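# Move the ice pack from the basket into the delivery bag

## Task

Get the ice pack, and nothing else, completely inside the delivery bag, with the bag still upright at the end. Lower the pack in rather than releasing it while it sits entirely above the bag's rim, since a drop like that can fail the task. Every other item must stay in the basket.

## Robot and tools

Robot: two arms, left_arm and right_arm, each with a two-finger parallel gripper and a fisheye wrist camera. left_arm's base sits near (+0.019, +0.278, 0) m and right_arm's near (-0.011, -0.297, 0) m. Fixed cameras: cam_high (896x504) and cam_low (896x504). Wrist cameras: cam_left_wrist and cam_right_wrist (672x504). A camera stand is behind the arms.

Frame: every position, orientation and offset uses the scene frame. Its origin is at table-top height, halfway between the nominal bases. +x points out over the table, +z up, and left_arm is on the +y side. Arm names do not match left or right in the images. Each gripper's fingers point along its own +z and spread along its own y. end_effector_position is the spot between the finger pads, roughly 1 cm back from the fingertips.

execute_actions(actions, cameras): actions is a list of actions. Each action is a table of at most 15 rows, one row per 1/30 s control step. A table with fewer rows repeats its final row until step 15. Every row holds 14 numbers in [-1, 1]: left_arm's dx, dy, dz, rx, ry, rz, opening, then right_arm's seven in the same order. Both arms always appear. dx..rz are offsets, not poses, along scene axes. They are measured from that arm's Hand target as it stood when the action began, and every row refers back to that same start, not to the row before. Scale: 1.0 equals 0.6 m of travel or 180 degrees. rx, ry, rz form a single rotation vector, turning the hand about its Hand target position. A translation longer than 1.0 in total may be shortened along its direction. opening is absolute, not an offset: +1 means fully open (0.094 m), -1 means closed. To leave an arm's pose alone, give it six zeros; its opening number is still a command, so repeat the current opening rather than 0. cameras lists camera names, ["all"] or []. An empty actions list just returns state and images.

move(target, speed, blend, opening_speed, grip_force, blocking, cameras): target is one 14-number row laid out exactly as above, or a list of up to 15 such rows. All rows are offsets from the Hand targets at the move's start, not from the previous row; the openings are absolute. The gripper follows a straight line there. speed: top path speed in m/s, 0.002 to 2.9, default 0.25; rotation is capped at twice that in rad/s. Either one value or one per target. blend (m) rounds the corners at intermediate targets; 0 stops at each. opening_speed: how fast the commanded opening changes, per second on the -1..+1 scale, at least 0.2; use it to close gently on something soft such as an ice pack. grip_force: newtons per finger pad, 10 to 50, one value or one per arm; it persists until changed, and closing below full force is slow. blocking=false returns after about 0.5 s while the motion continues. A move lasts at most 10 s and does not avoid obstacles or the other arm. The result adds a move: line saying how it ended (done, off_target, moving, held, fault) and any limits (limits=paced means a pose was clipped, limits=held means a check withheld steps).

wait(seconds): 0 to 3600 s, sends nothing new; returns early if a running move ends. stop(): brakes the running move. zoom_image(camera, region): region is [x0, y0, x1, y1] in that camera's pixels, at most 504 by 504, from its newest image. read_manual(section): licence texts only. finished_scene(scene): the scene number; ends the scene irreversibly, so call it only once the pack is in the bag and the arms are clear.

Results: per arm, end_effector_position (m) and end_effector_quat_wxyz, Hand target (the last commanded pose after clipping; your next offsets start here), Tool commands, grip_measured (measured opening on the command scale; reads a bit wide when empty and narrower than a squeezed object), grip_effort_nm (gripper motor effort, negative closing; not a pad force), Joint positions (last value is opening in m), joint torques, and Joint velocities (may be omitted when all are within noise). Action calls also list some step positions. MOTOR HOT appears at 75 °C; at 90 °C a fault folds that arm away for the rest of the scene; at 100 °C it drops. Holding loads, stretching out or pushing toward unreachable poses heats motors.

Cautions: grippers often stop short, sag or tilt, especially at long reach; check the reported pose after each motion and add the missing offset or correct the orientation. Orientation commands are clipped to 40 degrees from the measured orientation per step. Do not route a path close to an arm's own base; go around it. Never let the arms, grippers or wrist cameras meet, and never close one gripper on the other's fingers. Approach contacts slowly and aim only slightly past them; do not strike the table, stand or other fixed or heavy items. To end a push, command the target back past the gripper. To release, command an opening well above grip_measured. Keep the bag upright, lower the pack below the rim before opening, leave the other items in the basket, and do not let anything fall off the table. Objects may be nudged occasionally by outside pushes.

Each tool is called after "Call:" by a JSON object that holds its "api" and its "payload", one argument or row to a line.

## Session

Call:
{"api": "execute_actions", "payload": {
  "actions": []
}}

Scene clock: 0.00 s.
left_arm: end_effector_position=(+0.0357, -0.0432, +0.1847) grip_measured=+1.000 grip_effort_nm=n/a end_effector_quat_wxyz=(+0.729, +0.490, +0.474, -0.067) | right_arm: end_effector_position=(+0.4826, -0.3625, +0.1486) grip_measured=+1.000 grip_effort_nm=n/a end_effector_quat_wxyz=(+0.445, -0.171, +0.824, -0.305)
Joint positions: left_arm=[-2.042 1.516 0.24 1.442 -1.132 0.86 0.094] | right_arm=[-0.016 1.722 0.984 0.279 0.346 -0.639 0.094]
Joint velocities: within noise
Joint torques (N m): no reading
Heat: left arm: 32 °C; right arm: 34 °C.
Hand target: left_arm +0.0355, -0.0437, +0.1849; +0.728, +0.490, +0.474, -0.067 | right_arm +0.4836, -0.3625, +0.1520; +0.448, -0.170, +0.823, -0.306
Tool commands: left_gripper/opening=+1.0 right_gripper/opening=+1.0
camera_calibration:
cam_left_wrist: T_world_to_cam=[[-0.56204, -0.44557, -0.69683, 0.12432], [0.12112, 0.78907, -0.60224, 0.17167], [0.8182, -0.42288, -0.38952, 0.13786]] pos_world=[-0.06372, -0.02177, 0.24372]
cam_right_wrist: T_world_to_cam=[[-0.07345, -0.75775, 0.6484, -0.34296], [-0.93128, -0.1805, -0.31644, 0.46133], [0.35682, -0.62709, -0.69242, -0.17924]] pos_world=[0.46839, -0.28901, 0.24425]

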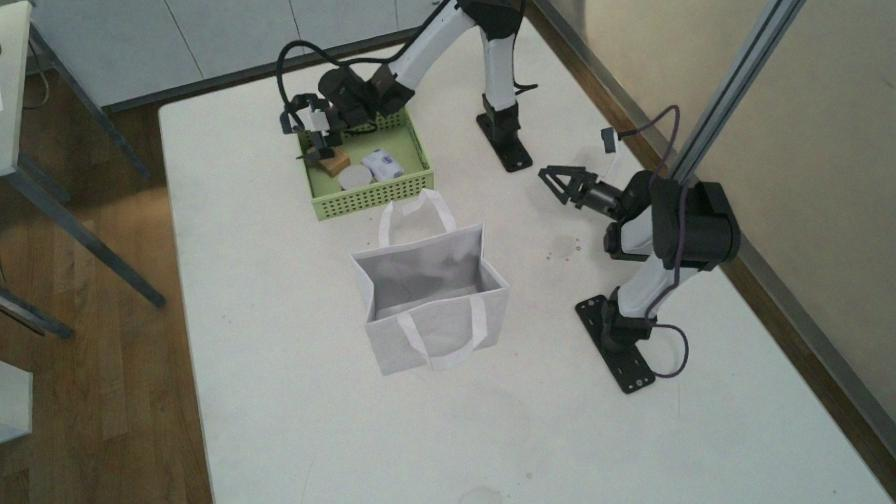

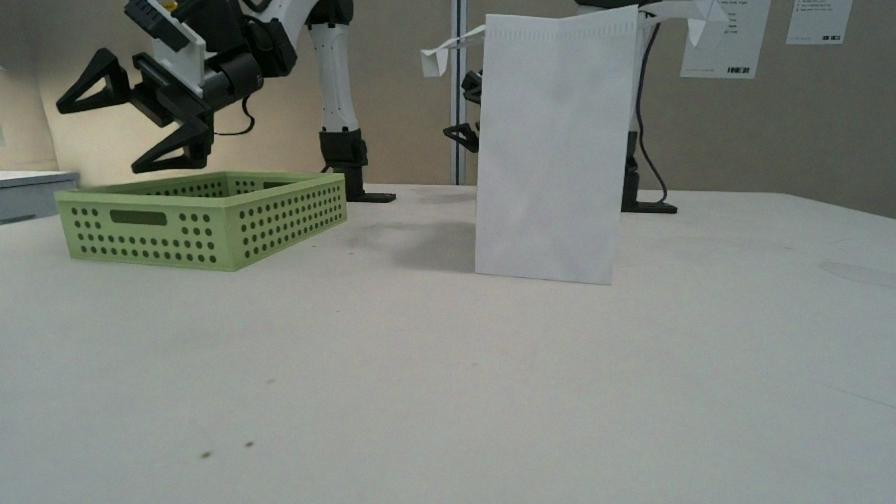

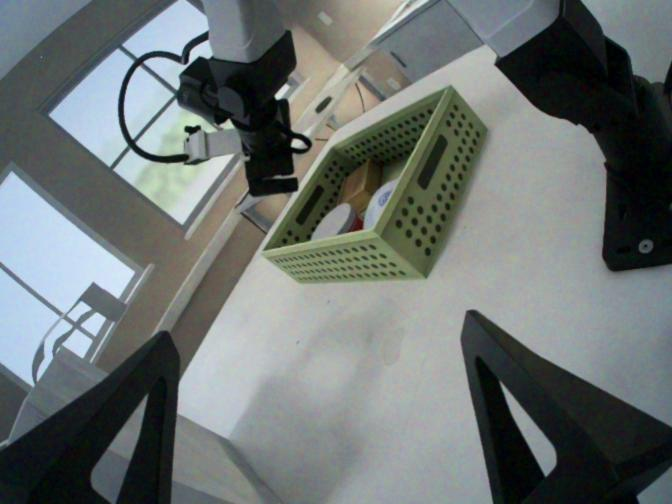

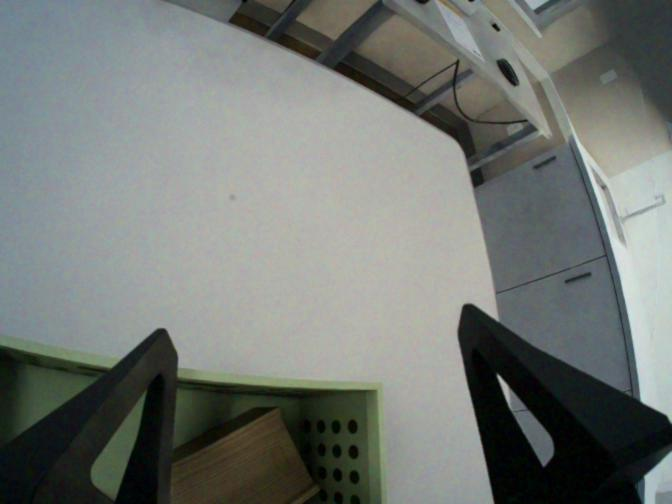

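Call:
{"api": "zoom_image", "payload": {
  "camera": "cam_high",
  "region": [290, 90, 530, 390]
}}

Call:
{"api": "zoom_image", "payload": {
  "camera": "cam_high",
  "region": [300, 130, 440, 220]
}}

Scaled by 1.680 from the camera's image (finer frame: 1280x720).

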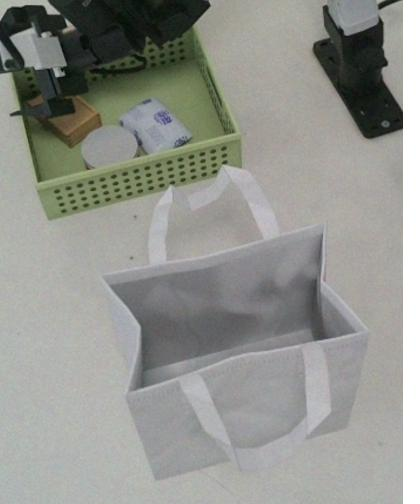

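Scaled by 3.600 from the camera's image (finer frame: 1280x720).

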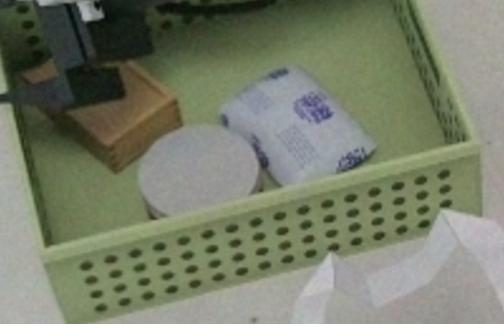

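Call:
{"api": "move", "payload": {
  "target": [0,0.13,0,0,0,0,1,-0.273,0.071,0.063,0.339,0.0856,-0.4334,1],
  "speed": 0.5,
  "cameras": ["cam_right_wrist","cam_high"]
}}

Scene clock: 7.50 s.
left_arm: end_effector_position=(+0.0335, +0.0305, +0.1871) grip_measured=+1.000 grip_effort_nm=0.02 end_effector_quat_wxyz=(+0.727, +0.491, +0.475, -0.073) | right_arm: end_effector_position=(+0.3168, -0.3196, +0.1907) grip_measured=+1.000 grip_effort_nm=-0.02 end_effector_quat_wxyz=(+0.095, +0.549, +0.828, -0.060)
Joint positions: left_arm=[-2.279 1.249 0.015 1.549 -1.355 1.011 0.094] | right_arm=[0.037 1.725 1.723 -1.483 0.208 1.202 0.094]
Joint torques (N m): left_arm=[0.28 -1.73 3.74 1.59 -0.17 0.15] | right_arm=[-0.46 -6.13 7.53 0.41 0.14 0.04]
Heat: left arm: 32 °C; right arm: 35 °C.
Hand target: left_arm +0.0355, +0.0343, +0.1849; +0.728, +0.490, +0.474, -0.066 | right_arm +0.3198, -0.3199, +0.1897; +0.087, +0.556, +0.825, -0.059
Off the commanded pose: left_arm 0.005 m, 1 deg | right_arm 0.003 m, 1 deg.
joint sent to its limit (left arm) — joint 3 (elbow), lower limit, where the elbow is as bent as it goes; joint 4 (wrist pitch), upper limit. The joint targets still meet the commanded pose.
move: done
cam_right_wrist: T_world_to_cam=[[-0.9433, -0.32863, 0.04681, 0.17758], [-0.28548, 0.87509, 0.3908, 0.32582], [-0.16939, 0.35527, -0.91929, 0.4599]] pos_world=[0.33843, -0.39015, 0.28714]
Images, in order (width x height): cam_high 896x504, cam_right_wrist 672x504.

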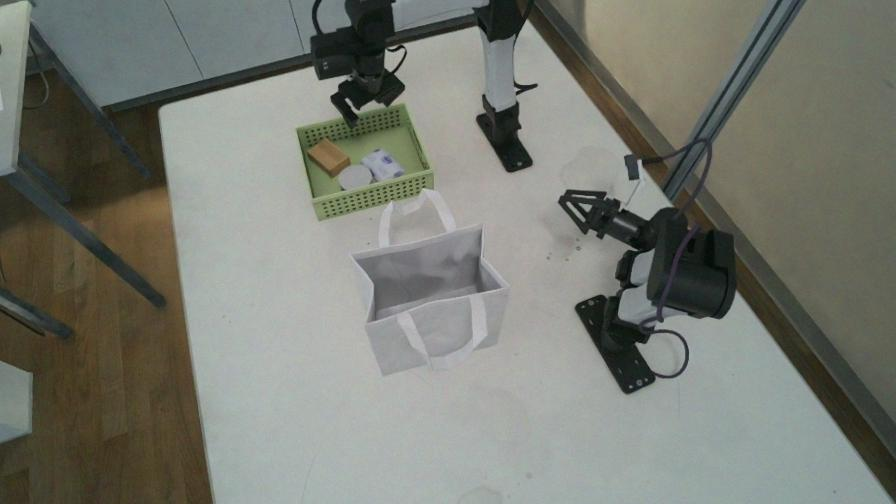

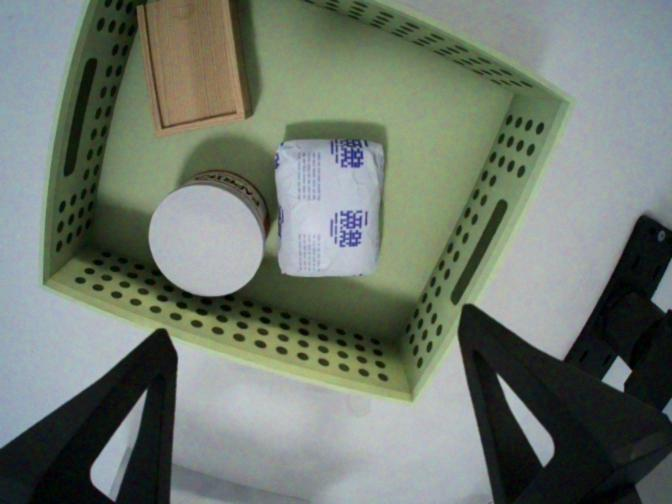

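Call:
{"api": "move", "payload": {
  "target": [
    [0,0,0,0,0,0,1,-0.0135,-0.0385,-0.12,0.031,0.0125,0,0.74],
    [0,0,0,0,0,0,1,-0.0135,-0.0385,-0.27,0.031,0.0125,0,0.74],
    [0,0,0,0,0,0,1,-0.0135,-0.0385,-0.27,0.031,0.0125,0,-0.02]
  ],
  "speed": [0.2,0.07,0.1],
  "grip_force": 30,
  "cameras": ["cam_right_wrist"]
}}

Scene clock: 15.97 s.
left_arm: end_effector_position=(+0.0335, +0.0305, +0.1872) grip_measured=+1.000 grip_effort_nm=0.02 end_effector_quat_wxyz=(+0.727, +0.491, +0.475, -0.073) | right_arm: end_effector_position=(+0.3183, -0.3456, +0.0393) grip_measured=-0.017 grip_effort_nm=-0.18 end_effector_quat_wxyz=(+0.065, +0.560, +0.825, -0.028)
Joint positions: left_arm=[-2.279 1.249 0.015 1.549 -1.355 1.011 0.094] | right_arm=[-0.092 1.776 1.185 -0.892 0.112 1.098 0.046]
Joint torques (N m): left_arm=[0.27 -1.73 3.75 1.6 -0.16 0.16] | right_arm=[-0.23 -6.53 4.14 0.59 -0.04 -0.13]
Heat: left arm: 33 °C; right arm: 35 °C.
Hand target: left_arm +0.0355, +0.0343, +0.1849; +0.728, +0.490, +0.474, -0.066 | right_arm +0.3117, -0.3429, +0.0276; +0.044, +0.558, +0.828, -0.030
Off the commanded pose: left_arm 0.005 m, 1 deg | right_arm 0.014 m, 3 deg.
joint sent to its limit (left arm) — joint 3 (elbow), lower limit, where the elbow is as bent as it goes; joint 4 (wrist pitch), upper limit. The joint targets still meet the commanded pose.
grip_force (N): 30, 30
move: off_target (right_arm); target 3's new opening was sent with right_arm's hand 0.012 m and 2 deg from that target
cam_right_wrist: T_world_to_cam=[[-0.94871, -0.3146, 0.03132, 0.18471], [-0.26393, 0.84266, 0.46933, 0.38708], [-0.17404, 0.43699, -0.88247, 0.35851]] pos_world=[0.3398, -0.42473, 0.12892]

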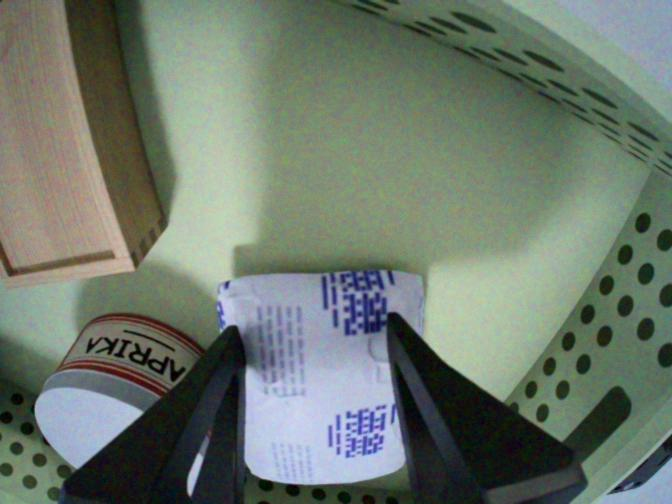

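Call:
{"api": "zoom_image", "payload": {
  "camera": "cam_right_wrist",
  "region": [170, 240, 470, 504]
}}

Scaled by 1.680 from the camera's image (finer frame: 960x720).

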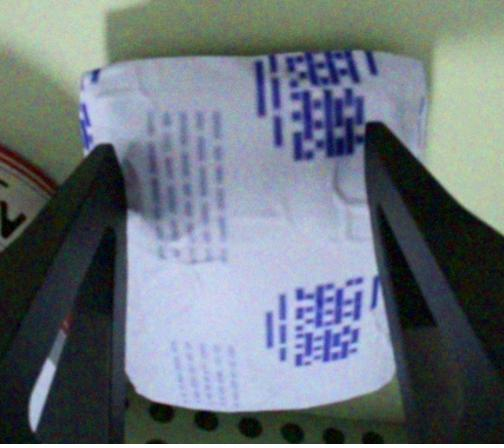

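Call:
{"api": "move", "payload": {
  "target": [0,0,0,0,0,0,1,0.01,-0.004,0.02,0,0,0,0.85],
  "speed": 0.05,
  "opening_speed": 0.9,
  "cameras": ["cam_right_wrist"]
}}

Scene clock: 19.50 s.
left_arm: end_effector_position=(+0.0335, +0.0305, +0.1872) grip_measured=+1.000 grip_effort_nm=0.02 end_effector_quat_wxyz=(+0.727, +0.491, +0.475, -0.073) | right_arm: end_effector_position=(+0.3148, -0.3445, +0.0427) grip_measured=+0.847 grip_effort_nm=0.12 end_effector_quat_wxyz=(+0.054, +0.559, +0.827, -0.029)
Joint positions: left_arm=[-2.279 1.249 0.015 1.549 -1.355 1.011 0.094] | right_arm=[-0.094 1.776 1.202 -0.929 0.104 1.094 0.087]
Joint torques (N m): left_arm=[0.25 -1.76 3.75 1.6 -0.16 0.17] | right_arm=[-0.5 -5.97 7.47 0.37 0.05 -0.14]
Heat: left arm: 33 °C; right arm: 35 °C.
Hand target: left_arm +0.0355, +0.0343, +0.1849; +0.728, +0.490, +0.474, -0.066 | right_arm +0.3177, -0.3453, +0.0396; +0.044, +0.558, +0.828, -0.030
Off the commanded pose: left_arm 0.005 m, 1 deg | right_arm 0.004 m, 1 deg.
joint sent to its limit (left arm) — joint 3 (elbow), lower limit, where the elbow is as bent as it goes; joint 4 (wrist pitch), upper limit. The joint targets still meet the commanded pose.
grip_force (N): 30, 30
move: done
cam_right_wrist: T_world_to_cam=[[-0.94727, -0.31704, 0.04648, 0.17974], [-0.2565, 0.83721, 0.483, 0.37887], [-0.19205, 0.44561, -0.87438, 0.3687]] pos_world=[0.33825, -0.42451, 0.13103]

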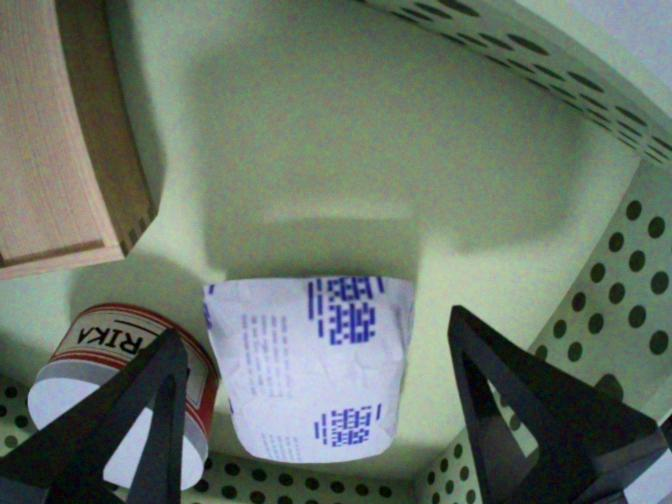

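Call:
{"api": "move", "payload": {
  "target": [
    [0,0,0,0,0,0,1,0.005,-0.007,0.035,0,0,0,0.85],
    [0,0,0,0,0,0,1,0.005,-0.007,0.03,0,0,0,0.55],
    [0,0,0,0,0,0,1,0.005,-0.007,-0.029,0,0,0,0.55]
  ],
  "speed": 0.06,
  "cameras": ["cam_right_wrist"]
}}

Scene clock: 25.57 s.
left_arm: end_effector_position=(+0.0335, +0.0305, +0.1872) grip_measured=+1.000 grip_effort_nm=0.02 end_effector_quat_wxyz=(+0.727, +0.491, +0.475, -0.073) | right_arm: end_effector_position=(+0.3241, -0.3494, +0.0341) grip_measured=+0.553 grip_effort_nm=-0.15 end_effector_quat_wxyz=(+0.057, +0.559, +0.826, -0.028)
Joint positions: left_arm=[-2.279 1.249 0.015 1.549 -1.355 1.011 0.094] | right_arm=[-0.106 1.816 1.215 -0.895 0.103 1.083 0.073]
Joint torques (N m): left_arm=[0.24 -1.74 3.77 1.6 -0.16 0.17] | right_arm=[-0.47 -6.83 4.11 0.72 0.07 -0.13]
Heat: left arm: 33 °C; right arm: 36 °C.
Hand target: left_arm +0.0355, +0.0343, +0.1849; +0.728, +0.490, +0.474, -0.066 | right_arm +0.3208, -0.3496, +0.0223; +0.044, +0.558, +0.828, -0.030
Off the commanded pose: left_arm 0.005 m, 1 deg | right_arm 0.012 m, 2 deg.
joint sent to its limit (left arm) — joint 3 (elbow), lower limit, where the elbow is as bent as it goes; joint 4 (wrist pitch), upper limit. The joint targets still meet the commanded pose.
grip_force (N): 30, 30
move: off_target (right_arm)
cam_right_wrist: T_world_to_cam=[[-0.94767, -0.31659, 0.04109, 0.18776], [-0.25898, 0.83764, 0.48092, 0.39046], [-0.18667, 0.44512, -0.8758, 0.36324]] pos_world=[0.34686, -0.42931, 0.12263]

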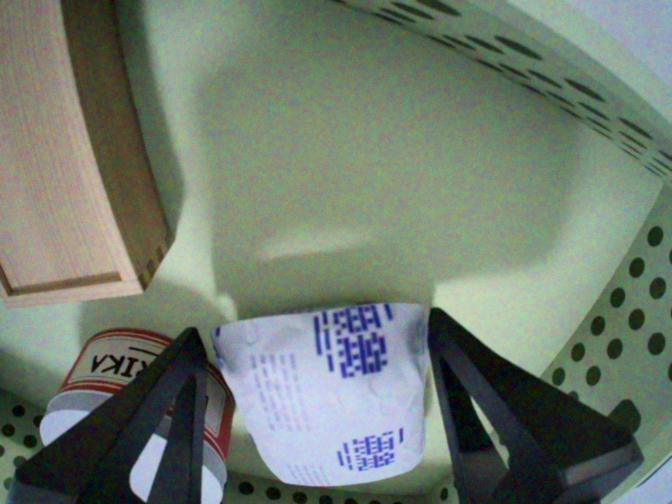

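Call:
{"api": "move", "payload": {
  "target": [
    [0,0,0,0,0,0,1,0,0.004,-0.022,0,0,0,0.55],
    [0,0,0,0,0,0,1,0,0.004,-0.022,0,0,0,0.0]
  ],
  "speed": 0.05,
  "cameras": ["cam_right_wrist"]
}}

Scene clock: 28.97 s.
left_arm: end_effector_position=(+0.0335, +0.0305, +0.1872) grip_measured=+1.000 grip_effort_nm=0.02 end_effector_quat_wxyz=(+0.727, +0.491, +0.475, -0.073) | right_arm: end_effector_position=(+0.3246, -0.3490, +0.0212) grip_measured=+0.095 grip_effort_nm=-0.62 end_effector_quat_wxyz=(+0.057, +0.559, +0.826, -0.026)
Joint positions: left_arm=[-2.279 1.249 0.015 1.549 -1.355 1.011 0.094] | right_arm=[-0.106 1.835 1.184 -0.844 0.1 1.083 0.051]
Joint torques (N m): left_arm=[0.27 -1.74 3.75 1.6 -0.17 0.16] | right_arm=[0.03 -6.68 4.05 0.7 0.1 -0.07]
Heat: left arm: 33 °C; right arm: 36 °C.
Hand target: left_arm +0.0355, +0.0343, +0.1849; +0.728, +0.490, +0.474, -0.066 | right_arm +0.3207, -0.3472, +0.0091; +0.044, +0.558, +0.828, -0.030
Off the commanded pose: left_arm 0.005 m, 1 deg | right_arm 0.013 m, 2 deg.
joint sent to its limit (left arm) — joint 3 (elbow), lower limit, where the elbow is as bent as it goes; joint 4 (wrist pitch), upper limit. The joint targets still meet the commanded pose.
grip_force (N): 30, 30
move: off_target (right_arm); target 2's new opening was sent with right_arm's hand 0.013 m and 1 deg from that target
cam_right_wrist: T_world_to_cam=[[-0.94768, -0.31686, 0.03872, 0.18889], [-0.26001, 0.83658, 0.48221, 0.39641], [-0.18519, 0.44691, -0.8752, 0.35203]] pos_world=[0.34727, -0.4291, 0.10963]

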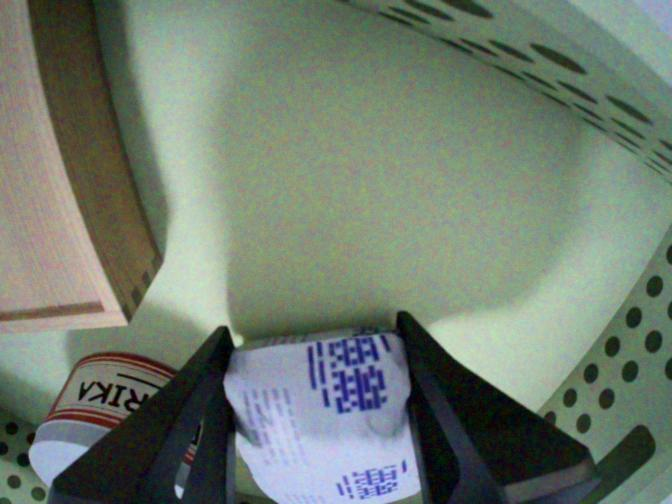

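Call:
{"api": "move", "payload": {
  "target": [
    [0,0,0,0,0,0,1,0,0,0.15,0,0,0,0],
    [0,0,0,0,0,0,1,0,0.05,0.5,0,0,0,0]
  ],
  "speed": [0.1,0.25],
  "blend": [0.03,0],
  "cameras": ["cam_right_wrist","cam_low","cam_high"]
}}

Scene clock: 33.43 s.
left_arm: end_effector_position=(+0.0335, +0.0305, +0.1872) grip_measured=+1.000 grip_effort_nm=0.02 end_effector_quat_wxyz=(+0.727, +0.491, +0.475, -0.073) | right_arm: end_effector_position=(+0.3211, -0.3181, +0.3009) grip_measured=+0.081 grip_effort_nm=-0.68 end_effector_quat_wxyz=(+0.194, +0.537, +0.819, +0.062)
Joint positions: left_arm=[-2.279 1.249 0.015 1.549 -1.355 1.011 0.094] | right_arm=[-0.014 1.628 2.032 -1.578 0.101 1.128 0.051]
Joint torques (N m): left_arm=[0.27 -1.76 3.75 1.6 -0.17 0.17] | right_arm=[0.62 -7.25 6.78 1.18 0.24 0.03]
Heat: left arm: 33 °C; right arm: 36 °C.
Hand target: left_arm +0.0355, +0.0343, +0.1849; +0.728, +0.490, +0.474, -0.066 | right_arm +0.3207, -0.3172, +0.3090; +0.044, +0.558, +0.828, -0.030
Off the commanded pose: left_arm 0.005 m, 1 deg | right_arm 0.008 m, 20 deg.
joint sent to its limit (left arm) — joint 3 (elbow), lower limit, where the elbow is as bent as it goes; joint 4 (wrist pitch), upper limit. The joint targets still meet the commanded pose.
joint sent to its limit (right arm) — joint 4 (wrist pitch), lower limit. The joint targets are off in orientation, not in position.
grip_force (N): 30, 30
move: off_target (right_arm)
cam_right_wrist: T_world_to_cam=[[-0.89506, -0.36145, -0.26121, 0.24363], [-0.43779, 0.82374, 0.36026, 0.32454], [0.08495, 0.4368, -0.89554, 0.49852]] pos_world=[0.3178, -0.39703, 0.39316]
Images, in order (width x height): cam_high 896x504, cam_low 896x504, cam_right_wrist 672x504.

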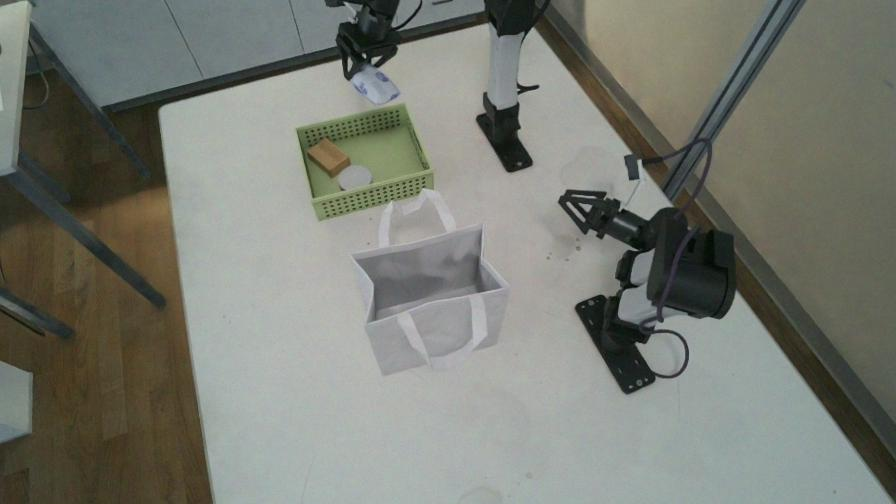

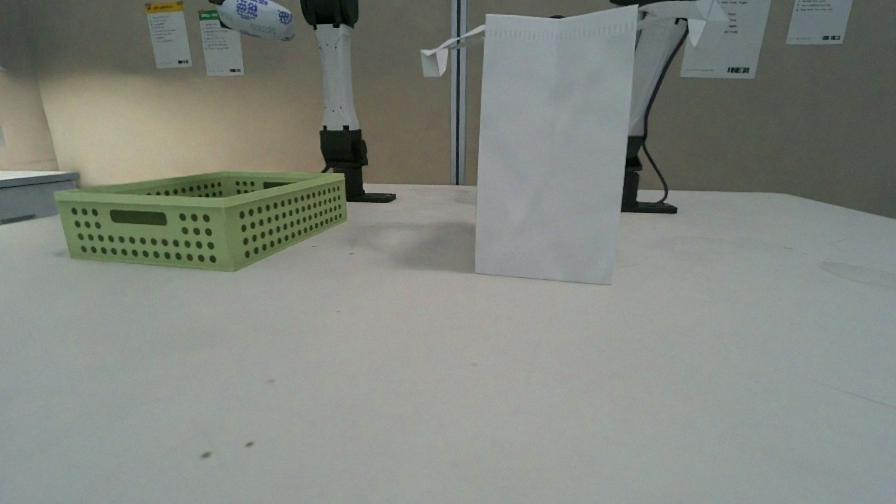

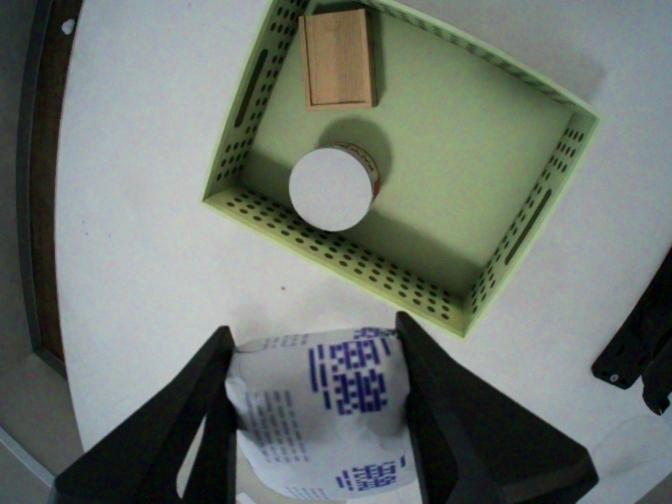

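Call:
{"api": "move", "payload": {
  "target": [
    [0,0,0,0,0,0,1,0.065,0.35,0.158,0.0123,-0.089,0.413,0],
    [0,0,0,0,0,0,1,0.059,0.767,0.158,0.0247,-0.1785,0.8256,0]
  ],
  "speed": [0.35,0.35],
  "blend": [0.06,0],
  "cameras": ["cam_right_wrist","cam_low","cam_high"]
}}

Scene clock: 39.73 s.
left_arm: end_effector_position=(+0.0335, +0.0305, +0.1872) grip_measured=+1.000 grip_effort_nm=0.02 end_effector_quat_wxyz=(+0.727, +0.491, +0.475, -0.073) | right_arm: end_effector_position=(+0.3526, +0.1330, +0.3997) grip_measured=+0.081 grip_effort_nm=-0.68 end_effector_quat_wxyz=(+0.471, -0.528, +0.665, +0.241)
Joint positions: left_arm=[-2.279 1.249 0.015 1.549 -1.355 1.011 0.094] | right_arm=[0.764 2.233 2.84 -1.093 -0.337 -0.371 0.051]
Joint torques (N m): left_arm=[0.27 -1.76 3.74 1.6 -0.17 0.18] | right_arm=[0.44 -10.09 6.99 2.63 -0.28 -0.17]
Heat: left arm: 33 °C; right arm: 37 °C.
Hand target: left_arm +0.0355, +0.0343, +0.1849; +0.728, +0.490, +0.474, -0.066 | right_arm +0.3561, +0.1430, +0.4040; +0.193, -0.643, +0.721, +0.172
Off the commanded pose: left_arm 0.005 m, 1 deg | right_arm 0.011 m, 36 deg.
elbow stopped short (right arm): the move would have taken joint 3 (elbow) straighter than the controller allows.
joint sent to its limit (left arm) — joint 3 (elbow), lower limit, where the elbow is as bent as it goes; joint 4 (wrist pitch), upper limit. The joint targets still meet the commanded pose.
grip_force (N): 30, 30
move: off_target (right_arm)
cam_right_wrist: T_world_to_cam=[[0.90021, -0.4049, 0.16022, -0.33486], [-0.29252, -0.83486, -0.4663, 0.4308], [0.32257, 0.3729, -0.87, 0.30176]] pos_world=[0.33013, 0.11155, 0.51706]
Images, in order (width x height): cam_high 896x504, cam_low 896x504, cam_right_wrist 672x504.

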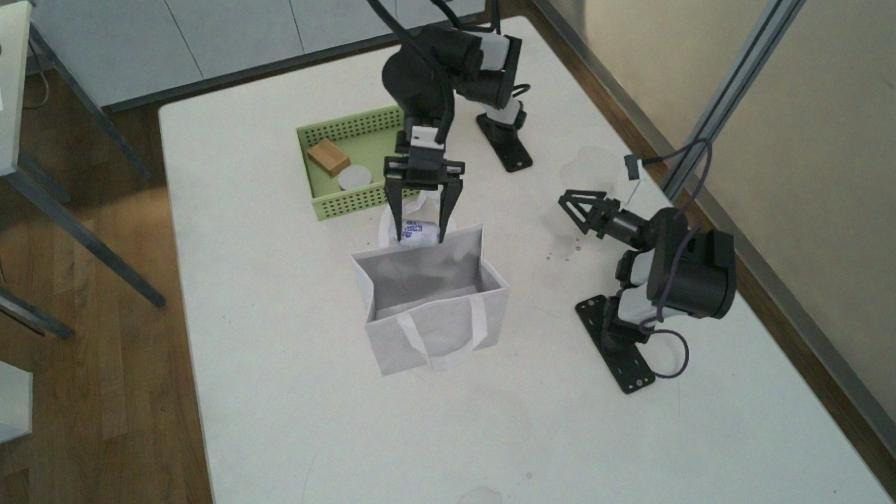

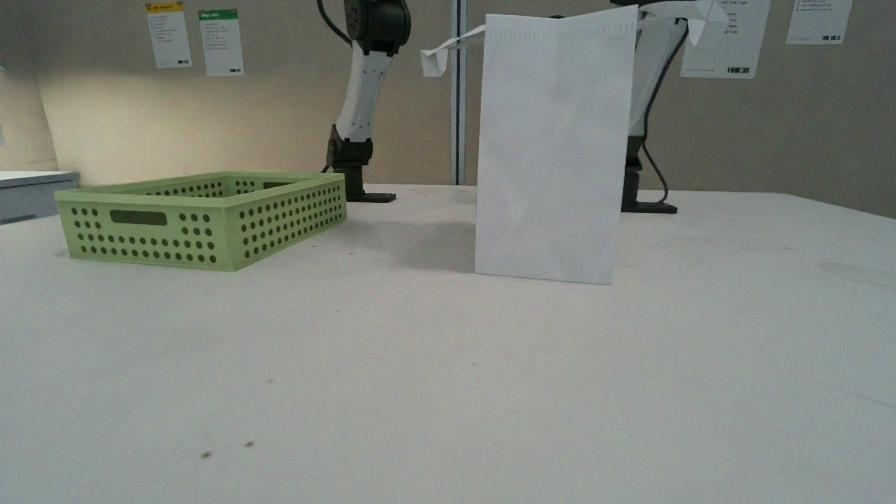

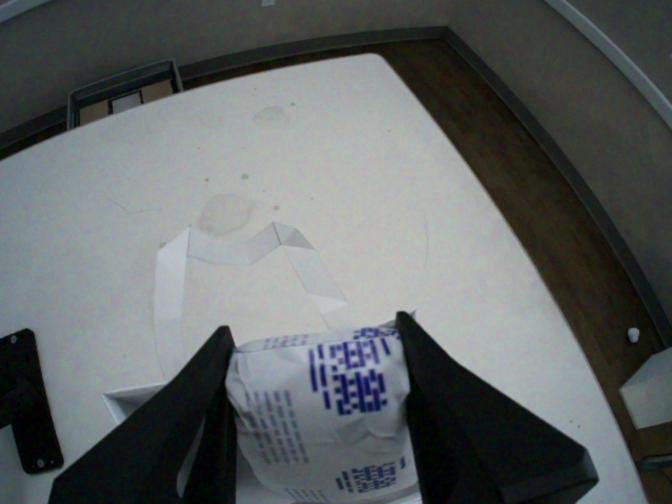

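Call:
{"api": "move", "payload": {
  "target": [0,0,0,0,0,0,1,0,0,-0.133,0,0,0,0],
  "speed": 0.15,
  "cameras": ["cam_right_wrist","cam_high"]
}}

Scene clock: 43.17 s.
left_arm: end_effector_position=(+0.0335, +0.0305, +0.1872) grip_measured=+1.000 grip_effort_nm=0.02 end_effector_quat_wxyz=(+0.727, +0.491, +0.475, -0.073) | right_arm: end_effector_position=(+0.3545, +0.1356, +0.3285) grip_measured=+0.081 grip_effort_nm=-0.68 end_effector_quat_wxyz=(+0.386, -0.571, +0.692, +0.216)
Joint positions: left_arm=[-2.279 1.249 0.015 1.549 -1.355 1.011 0.094] | right_arm=[0.764 2.316 2.84 -1.225 -0.34 -0.454 0.051]
Joint torques (N m): left_arm=[0.25 -1.74 3.77 1.6 -0.17 0.17] | right_arm=[0.77 -10.76 7.16 2.08 -0.16 -0.12]
Heat: left arm: 33 °C; right arm: 38 °C.
Hand target: left_arm +0.0355, +0.0343, +0.1849; +0.728, +0.490, +0.474, -0.066 | right_arm +0.3561, +0.1430, +0.3242; +0.193, -0.643, +0.721, +0.172
Off the commanded pose: left_arm 0.005 m, 1 deg | right_arm 0.009 m, 24 deg.
elbow stopped short (right arm): the move would have taken joint 3 (elbow) straighter than the controller allows.
joint sent to its limit (left arm) — joint 3 (elbow), lower limit, where the elbow is as bent as it goes; joint 4 (wrist pitch), upper limit. The joint targets still meet the commanded pose.
grip_force (N): 30, 30
move: off_target (right_arm)
cam_right_wrist: T_world_to_cam=[[0.93141, -0.33531, 0.14159, -0.33852], [-0.28585, -0.91468, -0.28574, 0.3496], [0.22532, 0.22567, -0.94779, 0.31827]] pos_world=[0.34352, 0.13444, 0.44948]
Images, in order (width x height): cam_high 896x504, cam_right_wrist 672x504.

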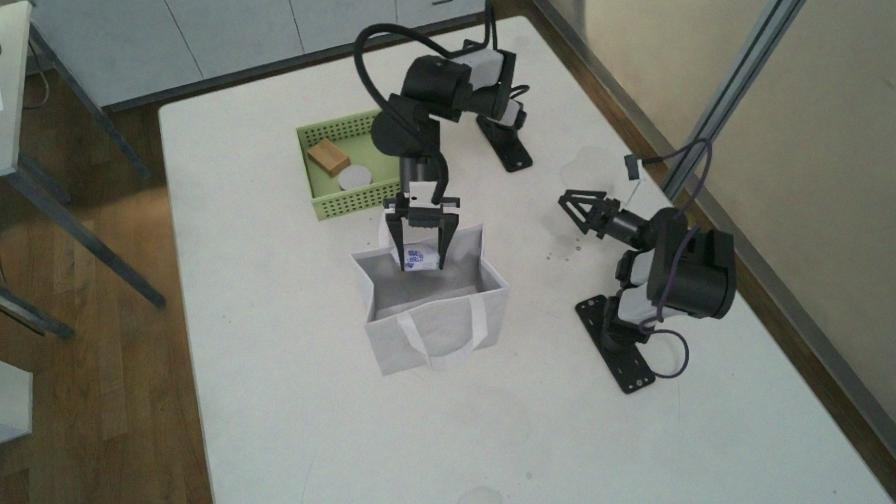

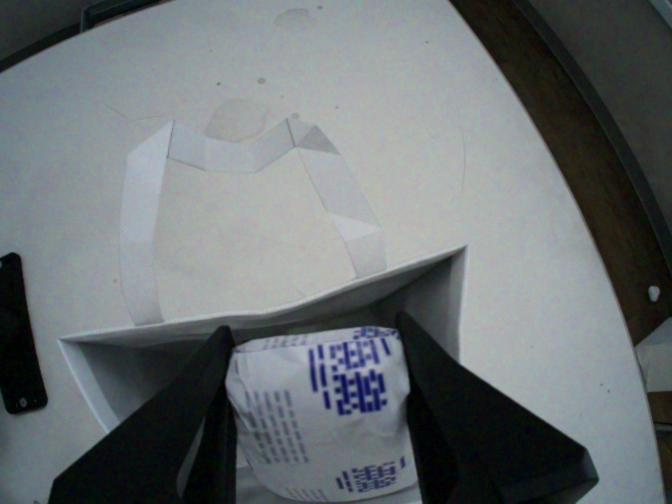

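Call:
{"api": "move", "payload": {
  "target": [0,0,0,0,0,0,1,-0.007,-0.012,-0.199,0,0,0,0],
  "speed": 0.1,
  "cameras": ["cam_right_wrist","cam_high","cam_low"]
}}

Scene clock: 46.90 s.
left_arm: end_effector_position=(+0.0335, +0.0305, +0.1872) grip_measured=+1.000 grip_effort_nm=0.02 end_effector_quat_wxyz=(+0.727, +0.491, +0.475, -0.073) | right_arm: end_effector_position=(+0.3516, +0.1300, +0.2121) grip_measured=+0.081 grip_effort_nm=-0.68 end_effector_quat_wxyz=(+0.242, -0.624, +0.721, +0.182)
Joint positions: left_arm=[-2.279 1.249 0.015 1.549 -1.355 1.011 0.094] | right_arm=[0.764 2.48 2.84 -1.401 -0.328 -0.571 0.051]
Joint torques (N m): left_arm=[0.24 -1.76 3.75 1.6 -0.17 0.17] | right_arm=[0.73 -12.04 7.49 1.5 -0.18 -0.16]
Heat: left arm: 33 °C; right arm: 39 °C.
Hand target: left_arm +0.0355, +0.0343, +0.1849; +0.728, +0.490, +0.474, -0.066 | right_arm +0.3519, +0.1358, +0.2047; +0.193, -0.643, +0.721, +0.172
Off the commanded pose: left_arm 0.005 m, 1 deg | right_arm 0.009 m, 6 deg.
elbow stopped short (right arm): the move would have taken joint 3 (elbow) straighter than the controller allows.
joint sent to its limit (left arm) — joint 3 (elbow), lower limit, where the elbow is as bent as it goes; joint 4 (wrist pitch), upper limit. The joint targets still meet the commanded pose.
grip_force (N): 30, 30
move: off_target (right_arm)
cam_right_wrist: T_world_to_cam=[[0.97009, -0.23433, 0.06331, -0.33135], [-0.23547, -0.97182, 0.01099, 0.23716], [0.05895, -0.02557, -0.99793, 0.31167]] pos_world=[0.35891, 0.1608, 0.32939]
Images, in order (width x height): cam_high 896x504, cam_low 896x504, cam_right_wrist 672x504.

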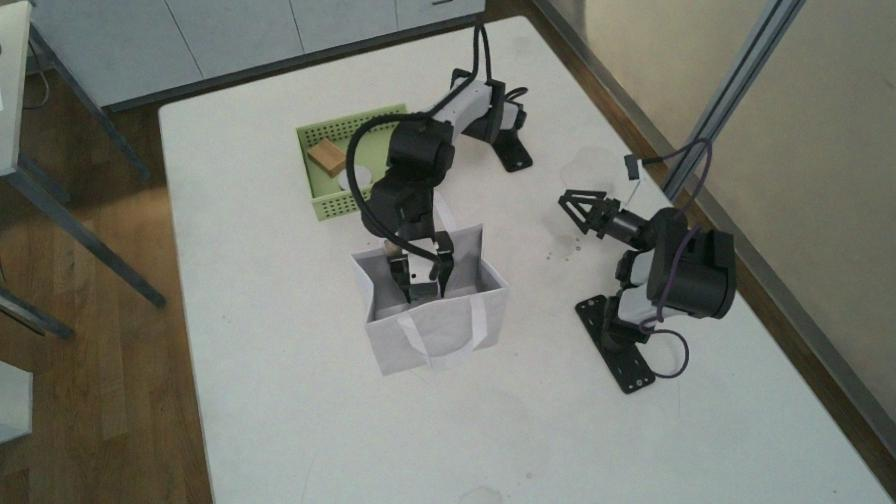

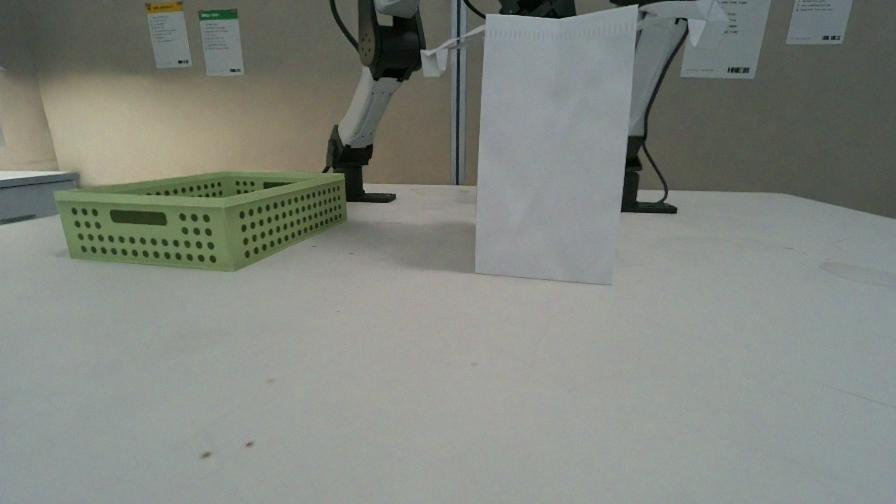

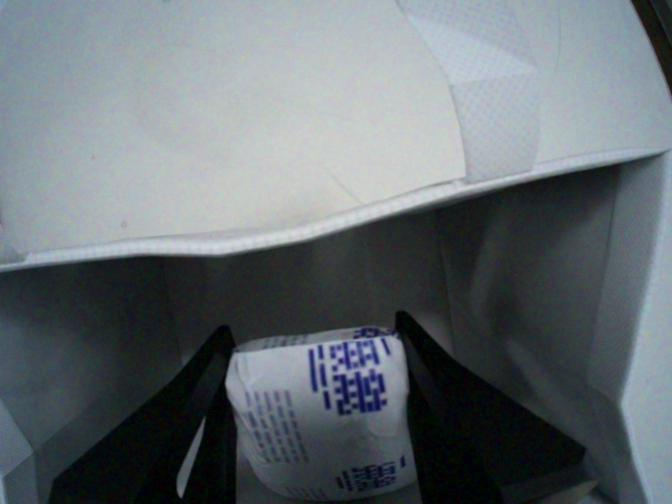

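Call:
{"api": "move", "payload": {
  "target": [
    [0,0,0,0,0,0,1,0,-0.005,-0.05,0,0,0,0],
    [0,0,0,0,0,0,1,0,-0.005,-0.05,0,0,0,0.6]
  ],
  "speed": 0.1,
  "cameras": ["cam_right_wrist","cam_low"]
}}

Scene clock: 49.10 s.
left_arm: end_effector_position=(+0.0335, +0.0305, +0.1872) grip_measured=+1.000 grip_effort_nm=0.02 end_effector_quat_wxyz=(+0.727, +0.491, +0.475, -0.073) | right_arm: end_effector_position=(+0.3508, +0.1291, +0.1825) grip_measured=+0.597 grip_effort_nm=0.12 end_effector_quat_wxyz=(+0.208, -0.635, +0.722, +0.177)
Joint positions: left_arm=[-2.279 1.249 0.015 1.549 -1.355 1.011 0.094] | right_arm=[0.764 2.53 2.84 -1.427 -0.327 -0.6 0.075]
Joint torques (N m): left_arm=[0.25 -1.73 3.77 1.6 -0.16 0.17] | right_arm=[0.43 -12.38 7.51 1.36 -0.24 -0.14]
Heat: left arm: 33 °C; right arm: 39 °C.
Hand target: left_arm +0.0355, +0.0343, +0.1849; +0.728, +0.490, +0.474, -0.066 | right_arm +0.3519, +0.1328, +0.1747; +0.193, -0.643, +0.721, +0.172
Off the commanded pose: left_arm 0.005 m, 1 deg | right_arm 0.009 m, 2 deg.
elbow stopped short (right arm): the move would have taken joint 3 (elbow) straighter than the controller allows.
joint sent to its limit (left arm) — joint 3 (elbow), lower limit, where the elbow is as bent as it goes; joint 4 (wrist pitch), upper limit. The joint targets still meet the commanded pose.
grip_force (N): 30, 30
move: done
cam_right_wrist: T_world_to_cam=[[0.97738, -0.20794, 0.03855, -0.33037], [-0.21032, -0.97484, 0.0738, 0.21642], [0.02224, -0.08024, -0.99653, 0.3018]] pos_world=[0.36171, 0.16649, 0.29751]
Images, in order (width x height): cam_low 896x504, cam_right_wrist 672x504.

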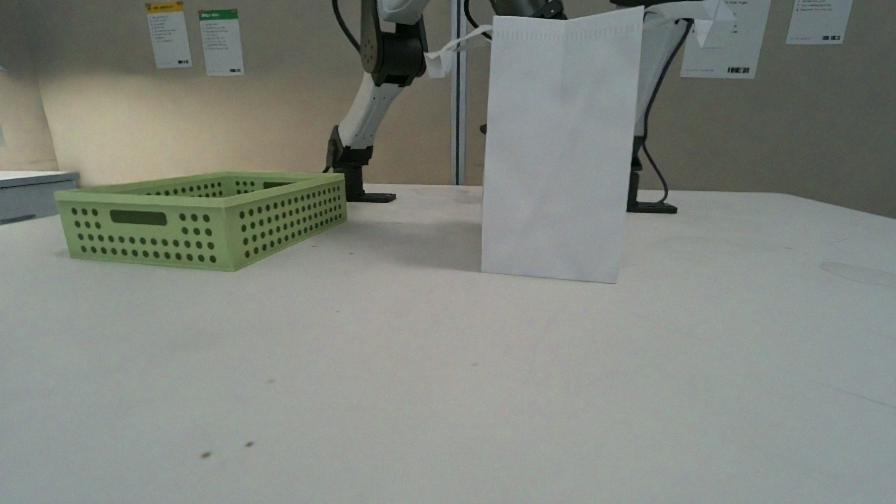

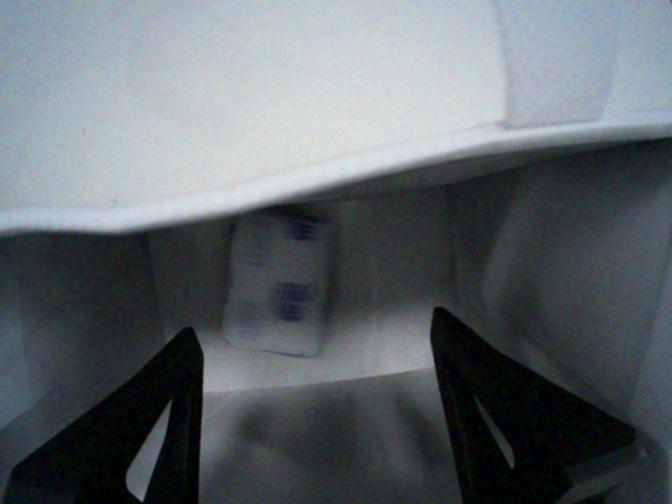

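Call:
{"api": "move", "payload": {
  "target": [
    [0,0,0,0,0,0,1,0,0,0.2,0,0,0,0.6],
    [0,0,0,0,0,0,1,0,-0.03,0.4,0,0,0,0.6]
  ],
  "speed": [0.12,0.2],
  "blend": [0.03,0],
  "cameras": ["cam_right_wrist","cam_high","cam_low"]
}}

Scene clock: 52.37 s.
left_arm: end_effector_position=(+0.0335, +0.0305, +0.1872) grip_measured=+1.000 grip_effort_nm=0.02 end_effector_quat_wxyz=(+0.727, +0.491, +0.475, -0.073) | right_arm: end_effector_position=(+0.3535, +0.1198, +0.3948) grip_measured=+0.597 grip_effort_nm=0.11 end_effector_quat_wxyz=(+0.460, -0.544, +0.664, +0.227)
Joint positions: left_arm=[-2.279 1.249 0.015 1.549 -1.355 1.011 0.094] | right_arm=[0.741 2.227 2.849 -1.15 -0.352 -0.427 0.075]
Joint torques (N m): left_arm=[0.24 -1.77 3.74 1.6 -0.16 0.17] | right_arm=[-0.49 -14 6.24 2.36 -0.3 0.04]
Heat: left arm: 33 °C; right arm: 42 °C.
Hand target: left_arm +0.0355, +0.0343, +0.1849; +0.728, +0.490, +0.474, -0.066 | right_arm +0.3519, +0.1148, +0.4148; +0.193, -0.643, +0.721, +0.172
Off the commanded pose: left_arm 0.005 m, 1 deg | right_arm 0.021 m, 34 deg.
elbow stopped short (right arm): the move would have taken joint 3 (elbow) straighter than the controller allows.
joint sent to its limit (left arm) — joint 3 (elbow), lower limit, where the elbow is as bent as it goes; joint 4 (wrist pitch), upper limit. The joint targets still meet the commanded pose.
grip_force (N): 30, 30
move: off_target (right_arm)
cam_right_wrist: T_world_to_cam=[[0.90486, -0.38289, 0.18608, -0.35479], [-0.27473, -0.85911, -0.4318, 0.40085], [0.32519, 0.3396, -0.88257, 0.31012]] pos_world=[0.33032, 0.10321, 0.51281]
Images, in order (width x height): cam_high 896x504, cam_low 896x504, cam_right_wrist 672x504.

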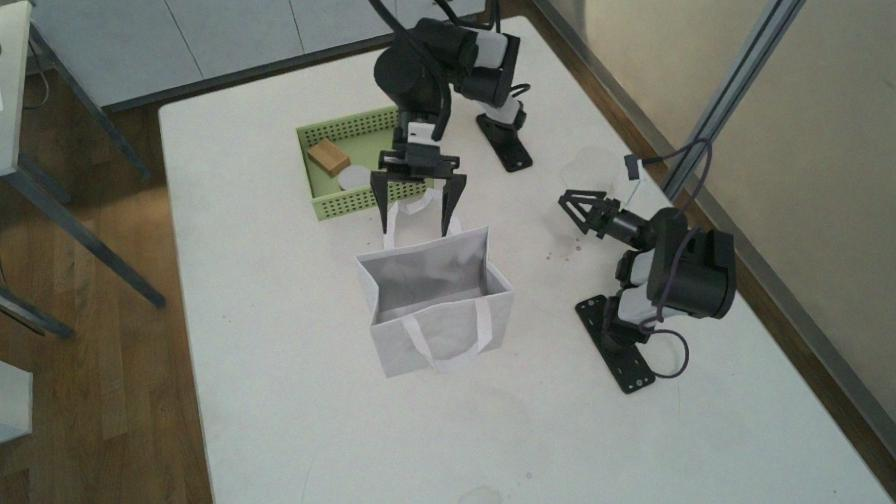

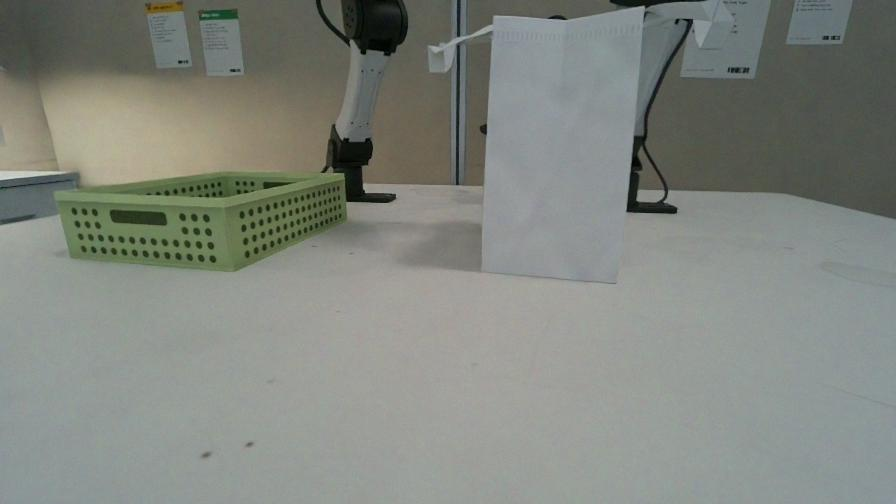

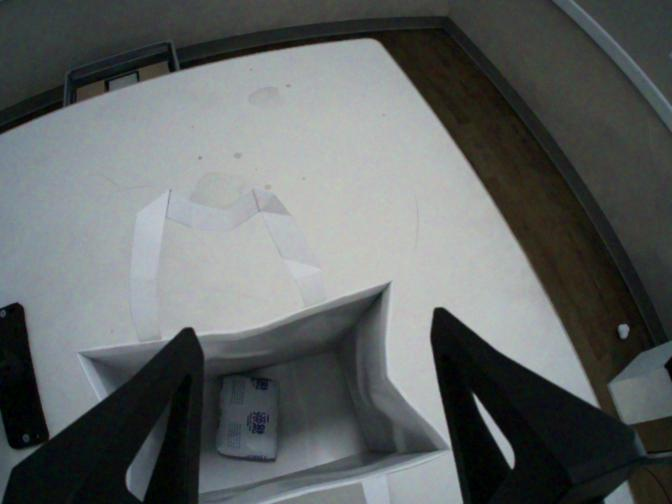

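Call:
{"api": "finished_scene", "payload": {
  "scene": 3
}}

The scene is finished: the task was done.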